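# Press the gauge pin on the magnet-marked post

## Task

Find the post of the checking fixture that has the yellow magnet on it, press that post's gauge pin fully in and keep it there for one second (it may spring back out afterwards), without touching the other three pins and without moving the magnet.

## Robot and tools

Robot: two UR20-type arms, left_arm and right_arm, each with a Robotiq 2F-85 two-finger gripper and a wrist camera (cam_left_wrist, cam_right_wrist, both 896x504 pixels). Calibrated bases in the scene frame: left_arm at (+0.060, +0.928, 0) m, right_arm at (-0.064, -0.817, 0) m, each turned only slightly about vertical, with z up.

Frames. Scene frame: origin at table-top height midway between the nominal bases, +z up, +x out over the table, left_arm on the +y side (the arm names do not match image sides). Every printed hand pose, velocity and Hand target is in that arm's own base frame. Motion offsets are measured along the current Hand target's own axes. On the gripper, fingers point along +z and close along y; a camera block sticks out about 10 cm toward +x. end_effector_position is the point between closed pads; closed fingertips reach about 19 mm beyond it.

execute_actions(actions, cameras). actions is a list of actions; each action is a list of 1 to 15 rows, and each row runs for one 1/30 s step (a short action repeats its last row up to 15 steps). A row is a single list of 18 numbers in [-1, 1] covering both arms: left dx, dy, dz, rx, ry, rz, gripper position, force_limit, speed, then the same nine for the right arm. dx..rz are an offset from that arm's Hand target as it was when the action began, not from the previous row; 1.0 equals 0.6 m or 180 degrees, and rx, ry, rz form one rotation vector. Sending the same offset again moves further. Six zeros re-command the current Hand target; also use them to ask again for a target the gripper has settled short of. Gripper position: +1 fully open (85 mm), about -0.8 pads touching, -1 close until blocked. force_limit and speed (both start at +1) set grip strength and closing rate (about 20, 85, 150 mm/s at -1, 0, +1). Always resend the last gripper numbers for an arm you want unchanged, because 0 is itself a command. An empty actions list just reports state and images. cameras: list of names, [] for none, omitted for all.

move(target, speed, blend, stop_force, zero, blocking, cameras). target is one 18-number row as above, or a list of up to 15 such rows; every row is an offset from the Hand targets at the move's start. speed: path top speed in m/s, 0.002 to 4.2, default 0.25 (turn rate limited to twice that in rad/s). blend: corner rounding in m for a list. stop_force: N, 6 to 120, one value for both arms; an arm's path ends when its wrist sensor feels that much push opposing its motion, then it backs off slightly but keeps some press. zero (only with stop_force) re-zeros moving arms first, default true. blocking=false returns early but cannot be combined with stop_force. Paths are straight, do not avoid obstacles, and last at most 10 s. The result ends with a move: line: done, off_target, moving, held or fault, plus limits=paced (pose clipped) or limits=held (steps withheld, e.g. by the clearance check between arms).

wait(seconds 0 to 10): robot holds last command. stop(): brakes a running move. zoom_image(camera, region=[x0, y0, x1, y1] pixels, at most 504x504) enlarges part of the latest wrist image. zero_wrist_force(arm): subtracts the current wrist reading. read_manual(section) gives only licence texts. finished_scene(scene): ends the current scene, irreversibly; pass its number.

Results carry per arm: Hand target, end_effector_position and quat_wxyz, velocities (or 'within noise'), Joint positions and torques, Wrist force and torque along the end effector's axes (plus the peak since last shown), gripper object_status (0 moving, 1 blocked while opening, 2 blocked while closing i.e. gripping, 3 reached position), position_measured in counts (3 open, 230 pads together), Tool commands, sometimes step readings, and MOTOR HOT or fault lines.

Cautions. The controller limits each step's commanded orientation to 32 degrees from the measured one and follows commands about 0.2 s late. Arms are stiff: going even slightly past a firm contact can trigger a stop of 10 s; about 150 N outside force or a joint torque limit does so. Avoid moving near an arm's own base, letting the arms touch each other, and closing a gripper on the other arm's fingers. Sustained pushing or stretched poses heat motors; at 85 C an arm is braked for 30 to 60 s. Nothing may fall off the table.

Suggested approach: look with the cameras to identify the magnet post, bring one gripper (fingers closed) straight above or in line with that pin, approach slowly with stop_force around 15 to 30 N, then press the pin fully home with a small further offset, wait about 1 s, and back away in the same reply without stop_force. Keep clear of the magnet and the other pins.

Each tool is called after "Emit:" as name(argument=value, ...) on one line, values as JSON.

## Session

Emit:
execute_actions(actions=[])

Scene clock: 0.00 s.
left_arm: end_effector_position=(+0.6452, +0.5338, +0.3687) position_measured=3 object_status=3 end_effector_quat_wxyz=(+0.054, +0.895, -0.431, +0.101) | right_arm: end_effector_position=(+1.0094, -0.4085, +0.1239) position_measured=3 object_status=3 end_effector_quat_wxyz=(+0.497, -0.362, -0.574, -0.541)
Joint positions: left_arm=[0.541 -1.507 2.094 -2.179 -1.799 -1.706] | right_arm=[2.693 -2.576 -1.22 -2.623 2.507 -0.374]
Joint velocities: within noise
Joint torques (N m): no reading
Motor temperatures (°C): left_arm=[24 36 26 39 35 34] | right_arm=[29 36 36 38 34 39]
Wrist force (N): no reading
Wrist torque (N m): no reading
Wrist force, peak (N): no reading
Hand target: left_arm +0.6452, +0.5338, +0.3687; +0.054, +0.895, -0.431, +0.101 | right_arm +1.0094, -0.4085, +0.1239; +0.497, -0.362, -0.574, -0.541
Tool commands: left_gripper/position=+1.0 left_gripper/force_limit=+1.0 left_gripper/speed=+1.0 right_gripper/position=+1.0 right_gripper/force_limit=+1.0 right_gripper/speed=+1.0

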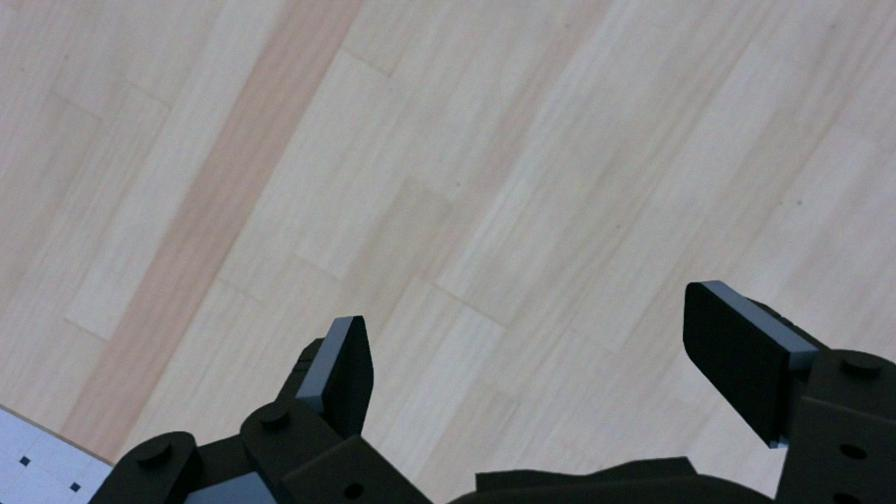

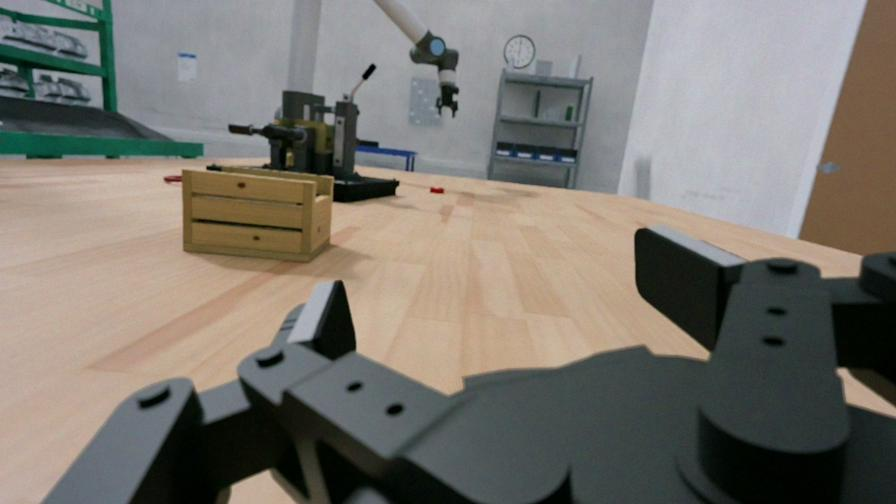

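Emit:
zoom_image(camera="cam_right_wrist", region=[140, 40, 480, 280])

Emit:
zoom_image(camera="cam_left_wrist", region=[0, 380, 200, 504])

Scaled by 1.482 from the camera's 896x504 image, which has a finer 1280x720 frame.

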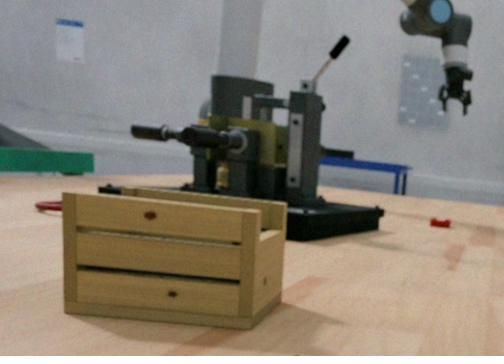

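Scaled by 2.520 from the camera's 896x504 image, which has a finer 1280x720 frame.

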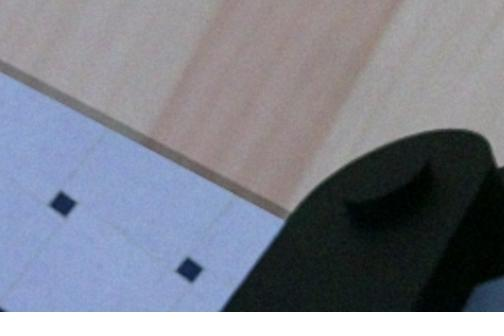

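Emit:
move(target=[0.58,0.651,-0.072,0,0,0,1,1,1,0,0,0,0,0,0,1,1,1], speed=0.4, cameras=["cam_left_wrist"])

Emit:
move(target=[0.58,0.651,-0.072,0,0,0,1,1,1,0,0,0,0,0,0,1,1,1], speed=0.4)

Scene clock: 3.37 s.
left_arm: end_effector_position=(+0.5457, +0.0338, +0.4933) position_measured=3 object_status=3 end_effector_quat_wxyz=(+0.054, +0.895, -0.431, +0.101) | right_arm: end_effector_position=(+1.0094, -0.4085, +0.1239) position_measured=3 object_status=3 end_effector_quat_wxyz=(+0.497, -0.362, -0.574, -0.541)
Joint positions: left_arm=[-0.217 -2.034 2.332 -2.042 -1.721 -2.475] | right_arm=[2.693 -2.576 -1.22 -2.623 2.507 -0.374]
Joint velocities: within noise
Joint torques (N m): left_arm=[-6.14 -24.71 -86.35 -7.58 4.62 -3.3] | right_arm=[1.23 250.74 71.85 -2.32 0.66 0.35]
Motor temperatures (°C): left_arm=[24 36 26 39 35 34] | right_arm=[29 36 36 38 34 39]
Wrist force (N): left_arm=[0.1 -0.5 0.0] | right_arm=[-0.1 0.3 0.0]
Wrist torque (N m): left_arm=[-0.15 -0.09 -0.03] | right_arm=[0.05 0.02 0.00]
Wrist force, peak (N): left_arm=[-2.6 -3.3 0.2] | right_arm=[0.1 0.2 0.6]
Hand target: left_arm +0.5457, +0.0337, +0.4933; +0.054, +0.895, -0.431, +0.101 | right_arm +1.0094, -0.4085, +0.1239; +0.497, -0.362, -0.574, -0.541
Off the commanded pose: left_arm 0.000 m, 0 deg | right_arm 0.000 m, 0 deg.
move: done
camera_calibration:
cam_left_wrist: T_world_to_cam=[[-0.854395, -0.519376, -0.0160802, 0.508655], [-0.518451, 0.849978, 0.0935224, 0.231296], [-0.0349055, 0.0882418, -0.995487, 0.633167], [0, 0, 0, 1]] pos_world=[0.576609, 0.0117151, 0.616858]
Images, in order (width x height): cam_left_wrist 896x504.

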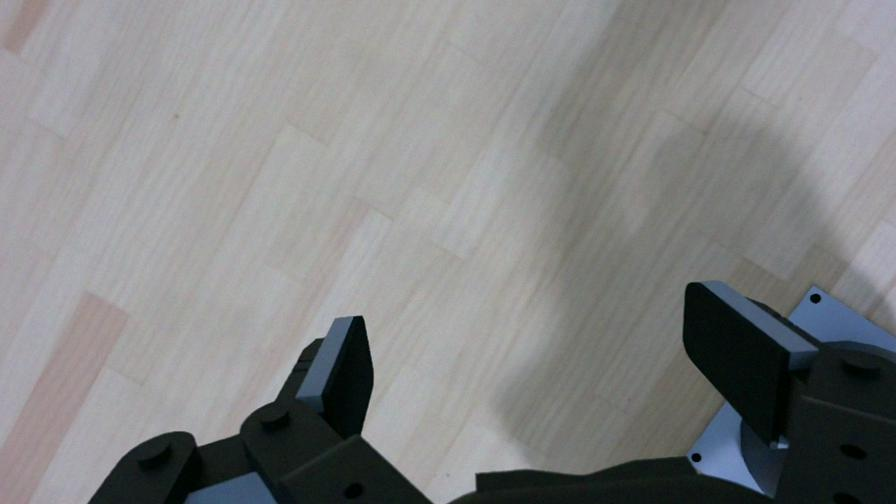

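Scene clock: 5.33 s.
left_arm: end_effector_position=(+0.4463, -0.4662, +0.6179) position_measured=3 object_status=3 end_effector_quat_wxyz=(+0.054, +0.895, -0.431, +0.101) | right_arm: end_effector_position=(+1.0094, -0.4085, +0.1239) position_measured=3 object_status=3 end_effector_quat_wxyz=(+0.497, -0.362, -0.574, -0.541)
Joint positions: left_arm=[-1.15 -1.978 2.14 -1.957 -1.523 -3.39] | right_arm=[2.693 -2.576 -1.22 -2.623 2.507 -0.374]
Joint velocities: within noise
Joint torques (N m): left_arm=[-22 15.07 -131.39 -7.77 6.2 -3.73] | right_arm=[-3.57 252.96 73.58 -2.29 1.03 1.39]
Motor temperatures (°C): left_arm=[24 36 26 39 35 34] | right_arm=[29 36 36 38 34 39]
Wrist force (N): left_arm=[0.1 -0.8 0.1] | right_arm=[0.0 0.3 0.4]
Wrist torque (N m): left_arm=[-0.21 0.00 0.03] | right_arm=[0.06 0.00 0.00]
Wrist force, peak (N): left_arm=[-3.0 -3.1 0.4] | right_arm=[0.1 0.5 0.5]
Hand target: left_arm +0.4463, -0.4664, +0.6180; +0.054, +0.895, -0.431, +0.101 | right_arm +1.0094, -0.4085, +0.1239; +0.497, -0.362, -0.574, -0.541
Off the commanded pose: left_arm 0.000 m, 0 deg | right_arm 0.000 m, 0 deg.
move: done
camera_calibration:
cam_left_wrist: T_world_to_cam=[[-0.854395, -0.519376, -0.0160802, 0.16596], [-0.518451, 0.849978, 0.0935224, 0.593037], [-0.0349055, 0.0882418, -0.995487, 0.797952], [0, 0, 0, 1]] pos_world=[0.477109, -0.488285, 0.741558]

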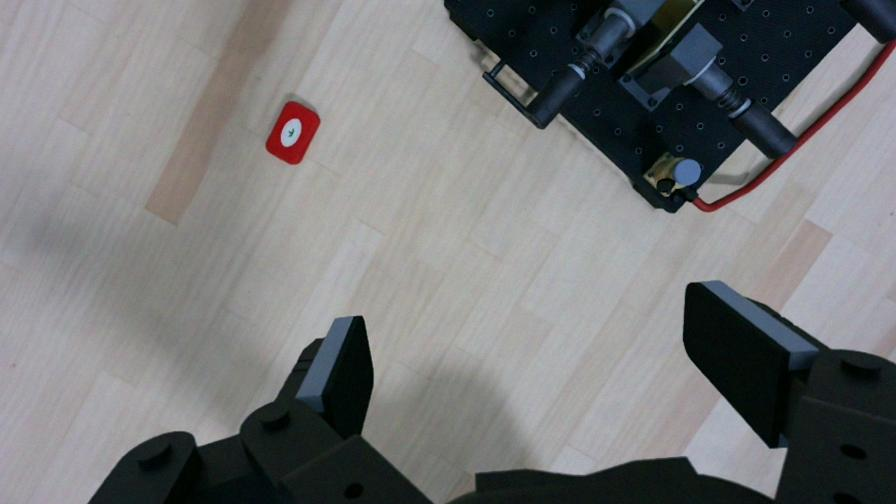

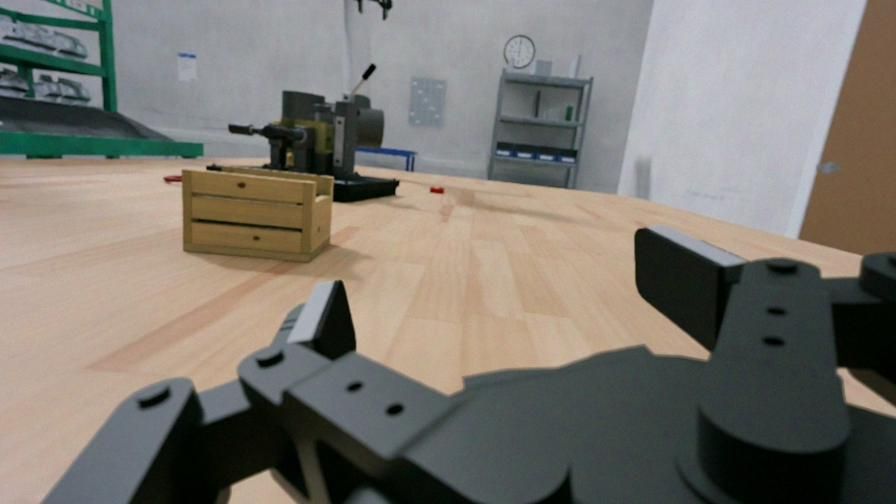

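Emit:
move(target=[0.178,0.525,0.047,0,0,0,1,1,1,0,0,0,0,0,0,1,1,1], speed=0.4)

Emit:
zoom_image(camera="cam_left_wrist", region=[200, 0, 704, 320])

Scene clock: 7.03 s.
left_arm: end_effector_position=(+0.2688, -0.7489, +0.6177) position_measured=3 object_status=3 end_effector_quat_wxyz=(+0.054, +0.895, -0.431, +0.101) | right_arm: end_effector_position=(+1.0094, -0.4085, +0.1239) position_measured=3 object_status=3 end_effector_quat_wxyz=(+0.497, -0.362, -0.574, -0.541)
Joint positions: left_arm=[-1.538 -1.772 2.001 -1.99 -1.442 -3.77] | right_arm=[2.693 -2.576 -1.22 -2.623 2.507 -0.374]
Joint velocities: within noise
Joint torques (N m): left_arm=[-19.2 -32.6 -125.29 -13.35 5.95 -6.22] | right_arm=[-2.09 248.71 76.02 -2.08 2.66 0.92]
Motor temperatures (°C): left_arm=[24 36 26 39 35 34] | right_arm=[29 36 36 38 34 39]
Wrist force (N): left_arm=[0.0 -0.6 -0.2] | right_arm=[0.0 -0.2 0.2]
Wrist torque (N m): left_arm=[-0.10 -0.01 0.03] | right_arm=[-0.03 0.00 0.00]
Wrist force, peak (N): left_arm=[-1.5 -4.8 -0.6] | right_arm=[0.2 0.4 0.5]
Hand target: left_arm +0.2687, -0.7491, +0.6177; +0.054, +0.895, -0.431, +0.101 | right_arm +1.0094, -0.4085, +0.1239; +0.497, -0.362, -0.574, -0.541
Off the commanded pose: left_arm 0.000 m, 0 deg | right_arm 0.000 m, 0 deg.
move: done
camera_calibration:
cam_left_wrist: T_world_to_cam=[[-0.854391, -0.519383, -0.0160287, -0.132571], [-0.518456, 0.849984, 0.0934379, 0.741397], [-0.0349059, 0.0881427, -0.995496, 0.816334], [0, 0, 0, 1]] pos_world=[0.299609, -0.770985, 0.741258]

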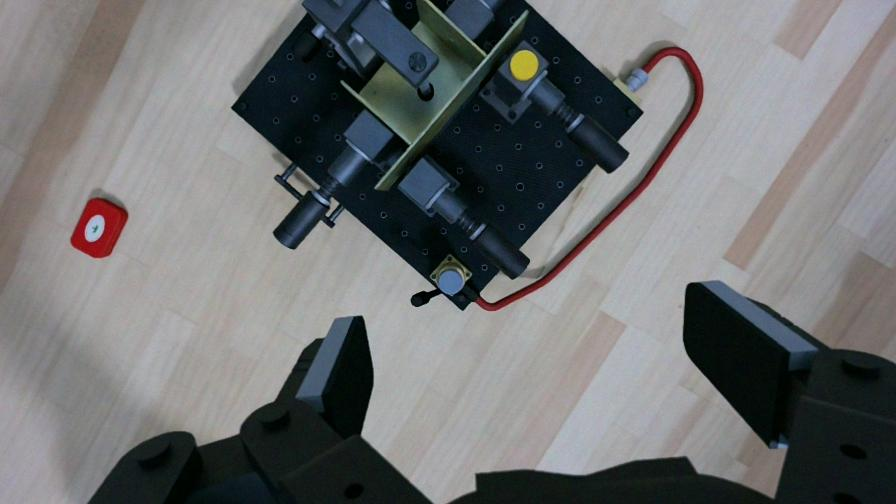

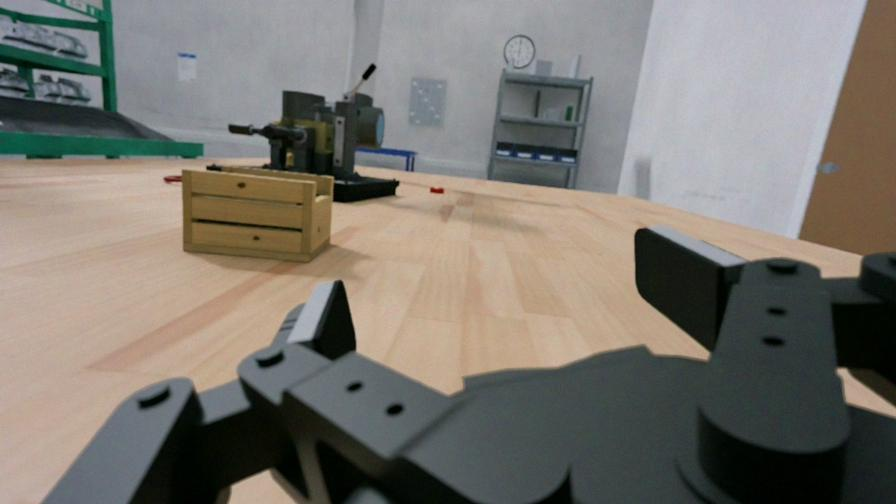

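Scaled by 1.000.

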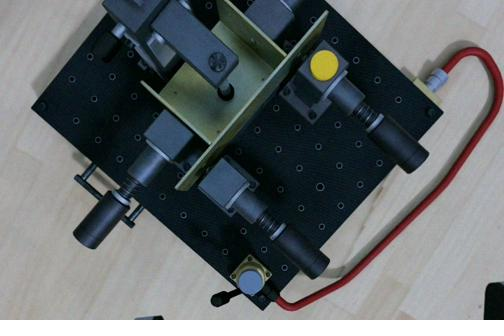

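Emit:
move(target=[-0.043,0.375,0.281,0.0267,-0.0694,-0.205,-1,0,0,0,0,0,0,0,0,1,1,1], speed=0.3, cameras=["cam_left_wrist"])

Scene clock: 10.13 s.
left_arm: end_effector_position=(+0.0997, -0.9005, +0.4498) position_measured=232 object_status=3 end_effector_quat_wxyz=(+0.000, +0.992, -0.125, +0.000) | right_arm: end_effector_position=(+1.0094, -0.4085, +0.1239) position_measured=3 object_status=3 end_effector_quat_wxyz=(+0.497, -0.362, -0.574, -0.541)
Joint positions: left_arm=[-1.684 -1.496 1.934 -2.008 -1.571 -4.576] | right_arm=[2.693 -2.576 -1.22 -2.623 2.507 -0.374]
Joint velocities: within noise
Joint torques (N m): left_arm=[-19.29 -85.23 -119.14 -13.32 -5.23 -4.76] | right_arm=[0.05 252.2 71.87 -0.68 2.68 2.52]
Motor temperatures (°C): left_arm=[24 36 26 39 35 34] | right_arm=[29 36 36 38 34 39]
Wrist force (N): left_arm=[0.0 -0.3 -0.3] | right_arm=[0.3 0.4 0.0]
Wrist torque (N m): left_arm=[-0.14 -0.11 0.05] | right_arm=[0.07 -0.06 -0.01]
Wrist force, peak (N): left_arm=[0.4 -3.1 -2.1] | right_arm=[0.3 0.7 0.4]
Hand target: left_arm +0.0997, -0.9005, +0.4498; +0.000, +0.992, -0.125, +0.000 | right_arm +1.0094, -0.4085, +0.1239; +0.497, -0.362, -0.574, -0.541
Off the commanded pose: left_arm 0.000 m, 0 deg | right_arm 0.000 m, 0 deg.
move: done
camera_calibration:
cam_left_wrist: T_world_to_cam=[[-0.370209, -0.928943, 0.00315572, -0.784138], [-0.880874, 0.352127, 0.316336, 0.28586], [-0.294969, 0.114331, -0.948642, 0.685114], [0, 0, 0, 1]] pos_world=[0.163599, -0.907408, 0.561975]
Images, in order (width x height): cam_left_wrist 896x504.

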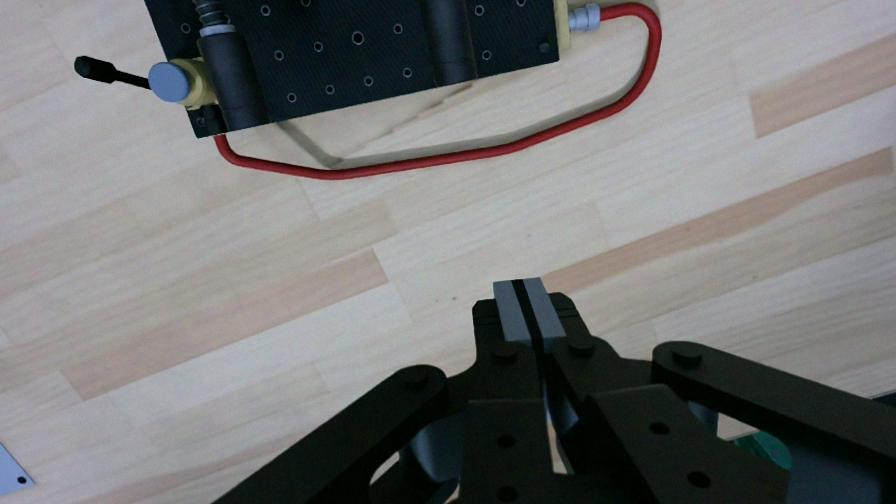

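Emit:
move(target=[0.031,0.0135,0.5,0,0,-0.0235,-1,0,0,0,0,0,0,0,0,1,1,1], speed=0.25, cameras=["cam_left_wrist"])

Scene clock: 12.90 s.
left_arm: end_effector_position=(+0.1157, -0.9127, +0.1499) position_measured=232 object_status=3 end_effector_quat_wxyz=(+0.000, +0.996, -0.088, +0.000) | right_arm: end_effector_position=(+1.0094, -0.4085, +0.1239) position_measured=3 object_status=3 end_effector_quat_wxyz=(+0.497, -0.362, -0.574, -0.541)
Joint positions: left_arm=[-1.665 -1.241 2.129 -2.458 -1.571 -4.63] | right_arm=[2.693 -2.576 -1.22 -2.623 2.507 -0.374]
Joint velocities: within noise
Joint torques (N m): left_arm=[14.72 -109.34 -48.59 -12.38 3.22 -3.84] | right_arm=[-0.89 253.63 74.33 -0.39 3.48 2.74]
Motor temperatures (°C): left_arm=[24 36 26 39 35 34] | right_arm=[29 36 36 38 34 39]
Wrist force (N): left_arm=[0.0 -0.3 0.0] | right_arm=[0.0 0.2 0.3]
Wrist torque (N m): left_arm=[-0.15 -0.09 0.03] | right_arm=[0.04 0.00 -0.01]
Wrist force, peak (N): left_arm=[-0.4 -0.2 -3.5] | right_arm=[-0.1 0.5 0.5]
Hand target: left_arm +0.1157, -0.9127, +0.1498; +0.000, +0.996, -0.088, +0.000 | right_arm +1.0094, -0.4085, +0.1239; +0.497, -0.362, -0.574, -0.541
Off the commanded pose: left_arm 0.000 m, 0 deg | right_arm 0.000 m, 0 deg.
move: done
camera_calibration:
cam_left_wrist: T_world_to_cam=[[-0.300484, -0.953782, 0.00312306, -0.819419], [-0.904479, 0.285988, 0.316431, 0.341429], [-0.302699, 0.0922578, -0.94861, 0.387466], [0, 0, 0, 1]] pos_world=[0.179879, -0.914939, 0.262075]
Images, in order (width x height): cam_left_wrist 896x504.

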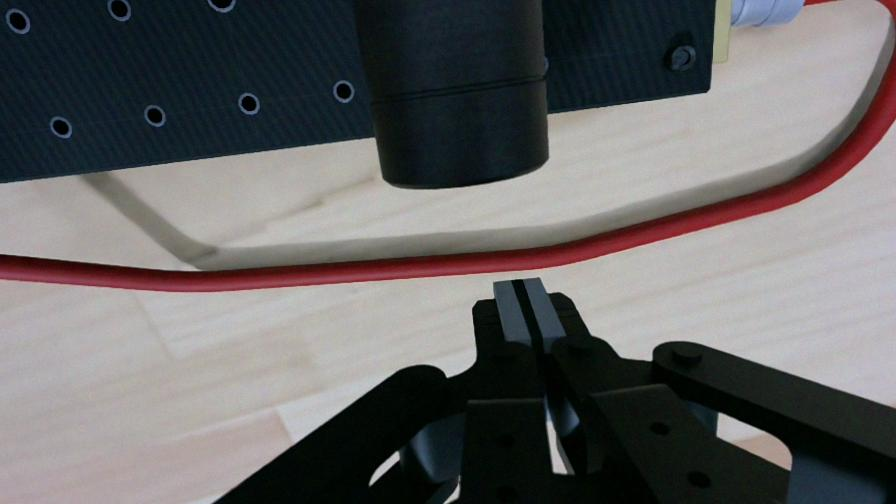

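Emit:
move(target=[0.04,-0.0167,0,0,0,0,-1,0,0,0,0,0,0,0,0,1,1,1], speed=0.1, cameras=["cam_left_wrist"])

Emit:
move(target=[0.1,0,0,0,0,0,-1,0,0,0,0,0,0,0,0,1,1,1], speed=0.02, stop_force=6, cameras=["cam_left_wrist"])

Scene clock: 14.93 s.
left_arm: end_effector_position=(+0.1410, -0.9071, +0.1497) position_measured=232 object_status=3 end_effector_quat_wxyz=(+0.000, +0.996, -0.088, +0.000) | right_arm: end_effector_position=(+1.0094, -0.4085, +0.1239) position_measured=3 object_status=3 end_effector_quat_wxyz=(+0.497, -0.362, -0.574, -0.541)
Joint positions: left_arm=[-1.637 -1.243 2.132 -2.459 -1.571 -4.603] | right_arm=[2.693 -2.576 -1.22 -2.623 2.507 -0.374]
Joint velocities: within noise
Joint torques (N m): left_arm=[25.37 -160.03 -51.25 -13.33 4.37 1.84] | right_arm=[0.1 254.23 73.17 -0.48 3.27 2.65]
Motor temperatures (°C): left_arm=[24 36 26 39 35 34] | right_arm=[29 36 36 37 34 39]
Wrist force (N): left_arm=[0.1 0.0 -0.2] | right_arm=[0.0 0.2 0.4]
Wrist torque (N m): left_arm=[-0.11 -0.11 0.04] | right_arm=[0.03 0.00 0.00]
Wrist force, peak (N): left_arm=[0.8 -0.4 -0.3] | right_arm=[0.2 0.7 0.1]
Hand target: left_arm +0.1411, -0.9071, +0.1498; +0.000, +0.996, -0.088, +0.000 | right_arm +1.0094, -0.4085, +0.1239; +0.497, -0.362, -0.574, -0.541
Off the commanded pose: left_arm 0.000 m, 0 deg | right_arm 0.000 m, 0 deg.
move: done
camera_calibration:
cam_left_wrist: T_world_to_cam=[[-0.300494, -0.953779, 0.00309455, -0.806464], [-0.904506, 0.285996, 0.316346, 0.36281], [-0.302609, 0.0922608, -0.948639, 0.39441], [0, 0, 0, 1]] pos_world=[0.205178, -0.909339, 0.261875]
Images, in order (width x height): cam_left_wrist 896x504.

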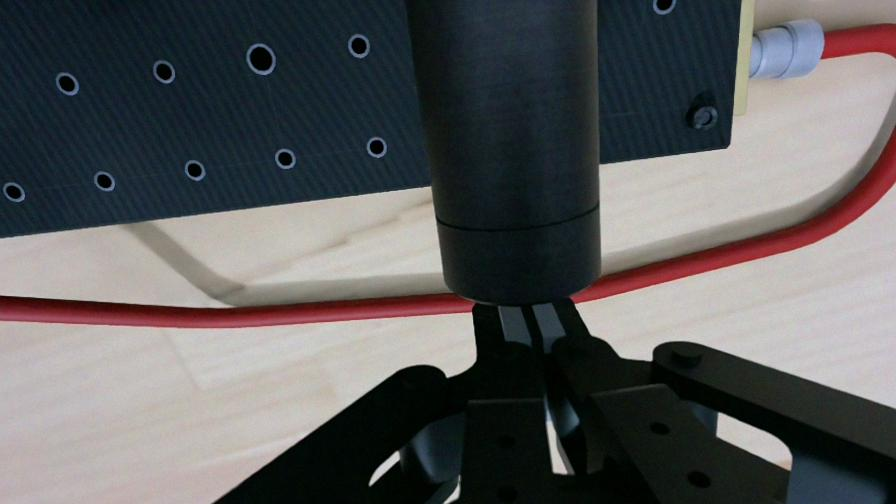

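Scene clock: 16.70 s.
left_arm: end_effector_position=(+0.1511, -0.9088, +0.1498) position_measured=232 object_status=3 end_effector_quat_wxyz=(+0.000, +0.996, -0.088, +0.000) | right_arm: end_effector_position=(+1.0094, -0.4085, +0.1239) position_measured=3 object_status=3 end_effector_quat_wxyz=(+0.497, -0.362, -0.574, -0.541)
Joint positions: left_arm=[-1.626 -1.24 2.127 -2.457 -1.571 -4.592] | right_arm=[2.693 -2.576 -1.22 -2.623 2.507 -0.374]
Joint velocities: within noise
Joint torques (N m): left_arm=[-12.3 -165.04 -52.35 -12.43 1.4 -4.52] | right_arm=[-0.87 256.82 75.1 -0.63 3.83 3.64]
Motor temperatures (°C): left_arm=[24 36 26 39 35 34] | right_arm=[29 36 36 37 34 39]
Wrist force (N): left_arm=[-5.3 1.0 0.2] | right_arm=[0.1 0.3 0.4]
Wrist torque (N m): left_arm=[-0.16 0.05 0.02] | right_arm=[0.05 -0.02 -0.01]
Wrist force, peak (N): left_arm=[-7.6 -1.1 -1.2] | right_arm=[0.5 0.5 0.3]
Hand target: left_arm +0.1511, -0.9088, +0.1498; +0.000, +0.996, -0.088, +0.000 (not the last commanded pose) | right_arm +1.0094, -0.4085, +0.1239; +0.497, -0.362, -0.574, -0.541
Off the commanded pose: left_arm 0.050 m, 0 deg | right_arm 0.000 m, 0 deg.
move: contact (left_arm)
camera_calibration:
cam_left_wrist: T_world_to_cam=[[-0.300494, -0.953779, 0.00309455, -0.80505], [-0.904506, 0.285996, 0.316346, 0.3724], [-0.302609, 0.0922608, -0.948639, 0.397718], [0, 0, 0, 1]] pos_world=[0.215278, -0.911039, 0.261975]
Images, in order (width x height): cam_left_wrist 896x504.

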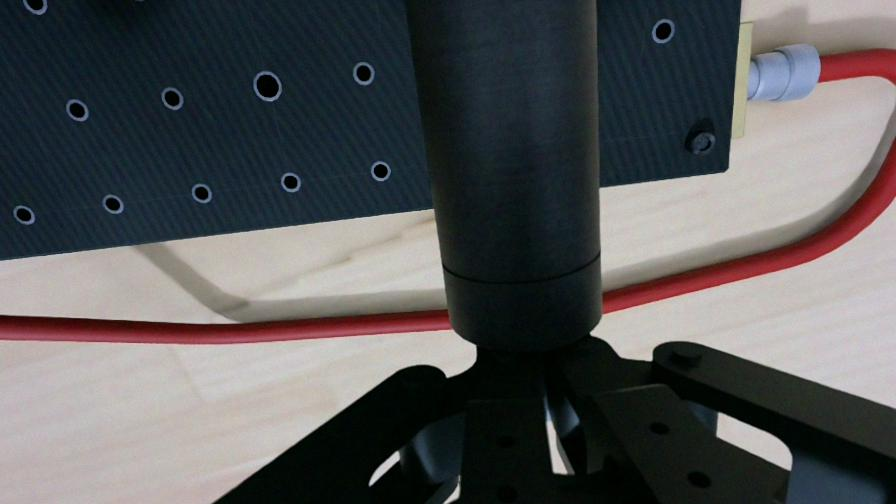

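Emit:
move(target=[0.1,0,0,0,0,0,-1,0,0,0,0,0,0,0,0,1,1,1], speed=0.02, stop_force=60, zero=false, cameras=["cam_left_wrist"])

Emit:
wait(seconds=1.2, cameras=[])

Scene clock: 19.17 s.
left_arm: end_effector_position=(+0.1712, -0.9124, +0.1498) position_measured=232 object_status=3 end_effector_quat_wxyz=(+0.000, +0.996, -0.088, +0.000) | right_arm: end_effector_position=(+1.0094, -0.4085, +0.1239) position_measured=3 object_status=3 end_effector_quat_wxyz=(+0.497, -0.362, -0.574, -0.541)
Joint positions: left_arm=[-1.604 -1.234 2.117 -2.453 -1.571 -4.569] | right_arm=[2.693 -2.576 -1.22 -2.623 2.507 -0.374]
Joint velocities: within noise
Joint torques (N m): left_arm=[28.58 -171.66 -56.41 -12.02 21.37 -3.95] | right_arm=[-1.92 256.74 75.27 -0.78 3.7 4.18]
Motor temperatures (°C): left_arm=[24 36 26 39 35 34] | right_arm=[29 36 36 37 34 39]
Wrist force (N): left_arm=[-60.7 4.9 2.4] | right_arm=[0.3 0.1 0.4]
Wrist torque (N m): left_arm=[-0.04 1.66 -0.44] | right_arm=[0.02 -0.05 0.00]
Wrist force, peak (N): left_arm=[-122.8 -13.7 -20.7] | right_arm=[0.2 0.5 0.7]
Hand target: left_arm +0.1712, -0.9124, +0.1498; +0.000, +0.996, -0.088, +0.000 (not the last commanded pose) | right_arm +1.0094, -0.4085, +0.1239; +0.497, -0.362, -0.574, -0.541
Off the commanded pose: left_arm 0.040 m, 0 deg | right_arm 0.000 m, 0 deg.
move: contact (left_arm)
camera_calibration:
cam_left_wrist: T_world_to_cam=[[-0.300484, -0.953782, 0.00312306, -0.802456], [-0.904479, 0.285988, 0.316431, 0.391574], [-0.302699, 0.0922578, -0.94861, 0.404144], [0, 0, 0, 1]] pos_world=[0.235379, -0.914639, 0.261975]
Images, in order (width x height): cam_left_wrist 896x504.

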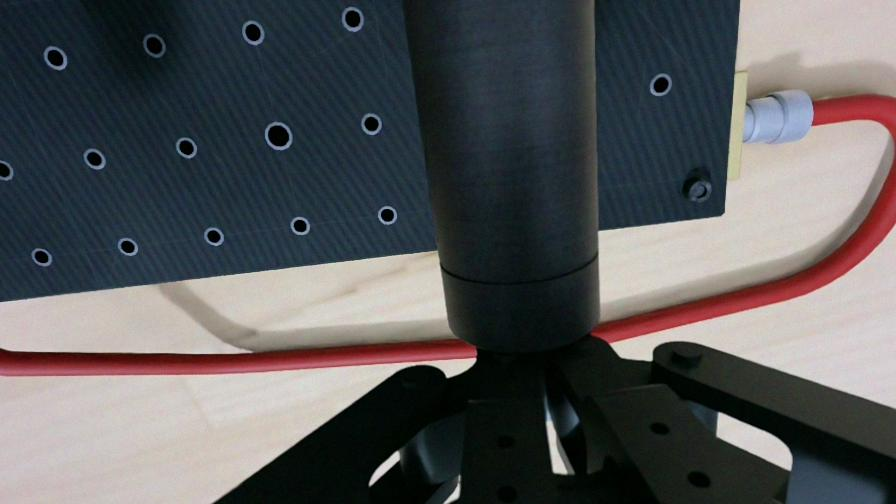

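Scene clock: 20.37 s.
left_arm: end_effector_position=(+0.1712, -0.9124, +0.1498) position_measured=232 object_status=3 end_effector_quat_wxyz=(+0.000, +0.996, -0.088, +0.000) | right_arm: end_effector_position=(+1.0094, -0.4085, +0.1239) position_measured=3 object_status=3 end_effector_quat_wxyz=(+0.497, -0.362, -0.574, -0.541)
Joint positions: left_arm=[-1.604 -1.234 2.117 -2.453 -1.571 -4.569] | right_arm=[2.693 -2.576 -1.22 -2.623 2.507 -0.374]
Joint velocities: within noise
Joint torques (N m): left_arm=[32.89 -173.05 -58.94 -6.9 14.87 -3.71] | right_arm=[-6.86 253.6 74.91 -0.18 3.43 3.84]
Motor temperatures (°C): left_arm=[24 36 26 39 35 34] | right_arm=[29 36 36 37 34 39]
Wrist force (N): left_arm=[-58.0 10.9 5.4] | right_arm=[0.2 0.2 0.0]
Wrist torque (N m): left_arm=[0.18 1.53 -0.34] | right_arm=[0.04 -0.03 0.00]
Wrist force, peak (N): left_arm=[-60.5 6.0 3.0] | right_arm=[0.4 0.6 0.3]
Hand target: left_arm +0.1712, -0.9124, +0.1498; +0.000, +0.996, -0.088, +0.000 (not the last commanded pose) | right_arm +1.0094, -0.4085, +0.1239; +0.497, -0.362, -0.574, -0.541
Tool commands: left_gripper/position=-1.0 left_gripper/force_limit=+0.0 left_gripper/speed=+0.0 right_gripper/position=+1.0 right_gripper/force_limit=+1.0 right_gripper/speed=+1.0
Off the commanded pose: left_arm 0.040 m, 0 deg | right_arm 0.000 m, 0 deg.
wait: 1.20 s; at rest by 0.17 s
No camera images: "cameras" was empty.

Emit:
move(target=[-0.1,0,0,0,0,0,-1,0,0,0,0,0,0,0,0,1,1,1], speed=0.1, cameras=["cam_left_wrist"])

Emit:
finished_scene(scene=1)

Scene clock: 21.90 s.
left_arm: end_effector_position=(+0.1122, -0.9019, +0.1498) position_measured=232 object_status=3 end_effector_quat_wxyz=(+0.000, +0.996, -0.088, +0.000) | right_arm: end_effector_position=(+1.0094, -0.4085, +0.1239) position_measured=3 object_status=3 end_effector_quat_wxyz=(+0.497, -0.362, -0.574, -0.541)
Joint positions: left_arm=[-1.67 -1.251 2.145 -2.464 -1.571 -4.635] | right_arm=[2.693 -2.576 -1.22 -2.623 2.507 -0.374]
Joint velocities: within noise
Joint torques (N m): left_arm=[-18.72 -160.16 -47.98 -12.92 -0.03 -4.05] | right_arm=[-5.71 253.94 75.2 -0.77 3.95 3.93]
Motor temperatures (°C): left_arm=[24 36 26 39 35 34] | right_arm=[29 36 36 37 34 39]
Wrist force (N): left_arm=[-2.7 5.2 -0.2] | right_arm=[0.3 0.3 0.3]
Wrist torque (N m): left_arm=[0.86 0.39 0.03] | right_arm=[0.05 -0.06 -0.01]
Wrist force, peak (N): left_arm=[-58.3 10.7 5.8] | right_arm=[0.2 0.4 0.4]
Hand target: left_arm +0.1121, -0.9019, +0.1498; +0.000, +0.996, -0.088, +0.000 | right_arm +1.0094, -0.4085, +0.1239; +0.497, -0.362, -0.574, -0.541
Off the commanded pose: left_arm 0.000 m, 0 deg | right_arm 0.000 m, 0 deg.
move: done
camera_calibration:
cam_left_wrist: T_world_to_cam=[[-0.300505, -0.953775, 0.0030617, -0.810115], [-0.904433, 0.285975, 0.316575, 0.33524], [-0.302817, 0.0923632, -0.948563, 0.385449], [0, 0, 0, 1]] pos_world=[0.176479, -0.904139, 0.261975]
Images, in order (width x height): cam_left_wrist 896x504.

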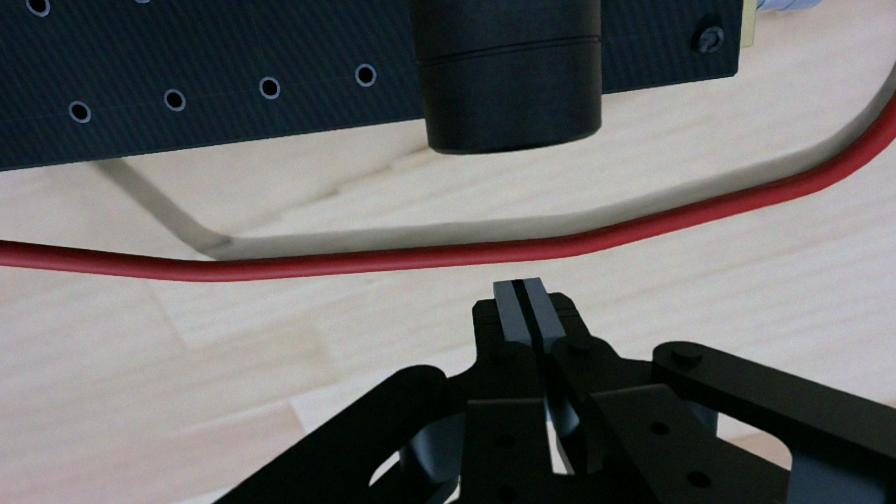

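The scene is finished: the task was done.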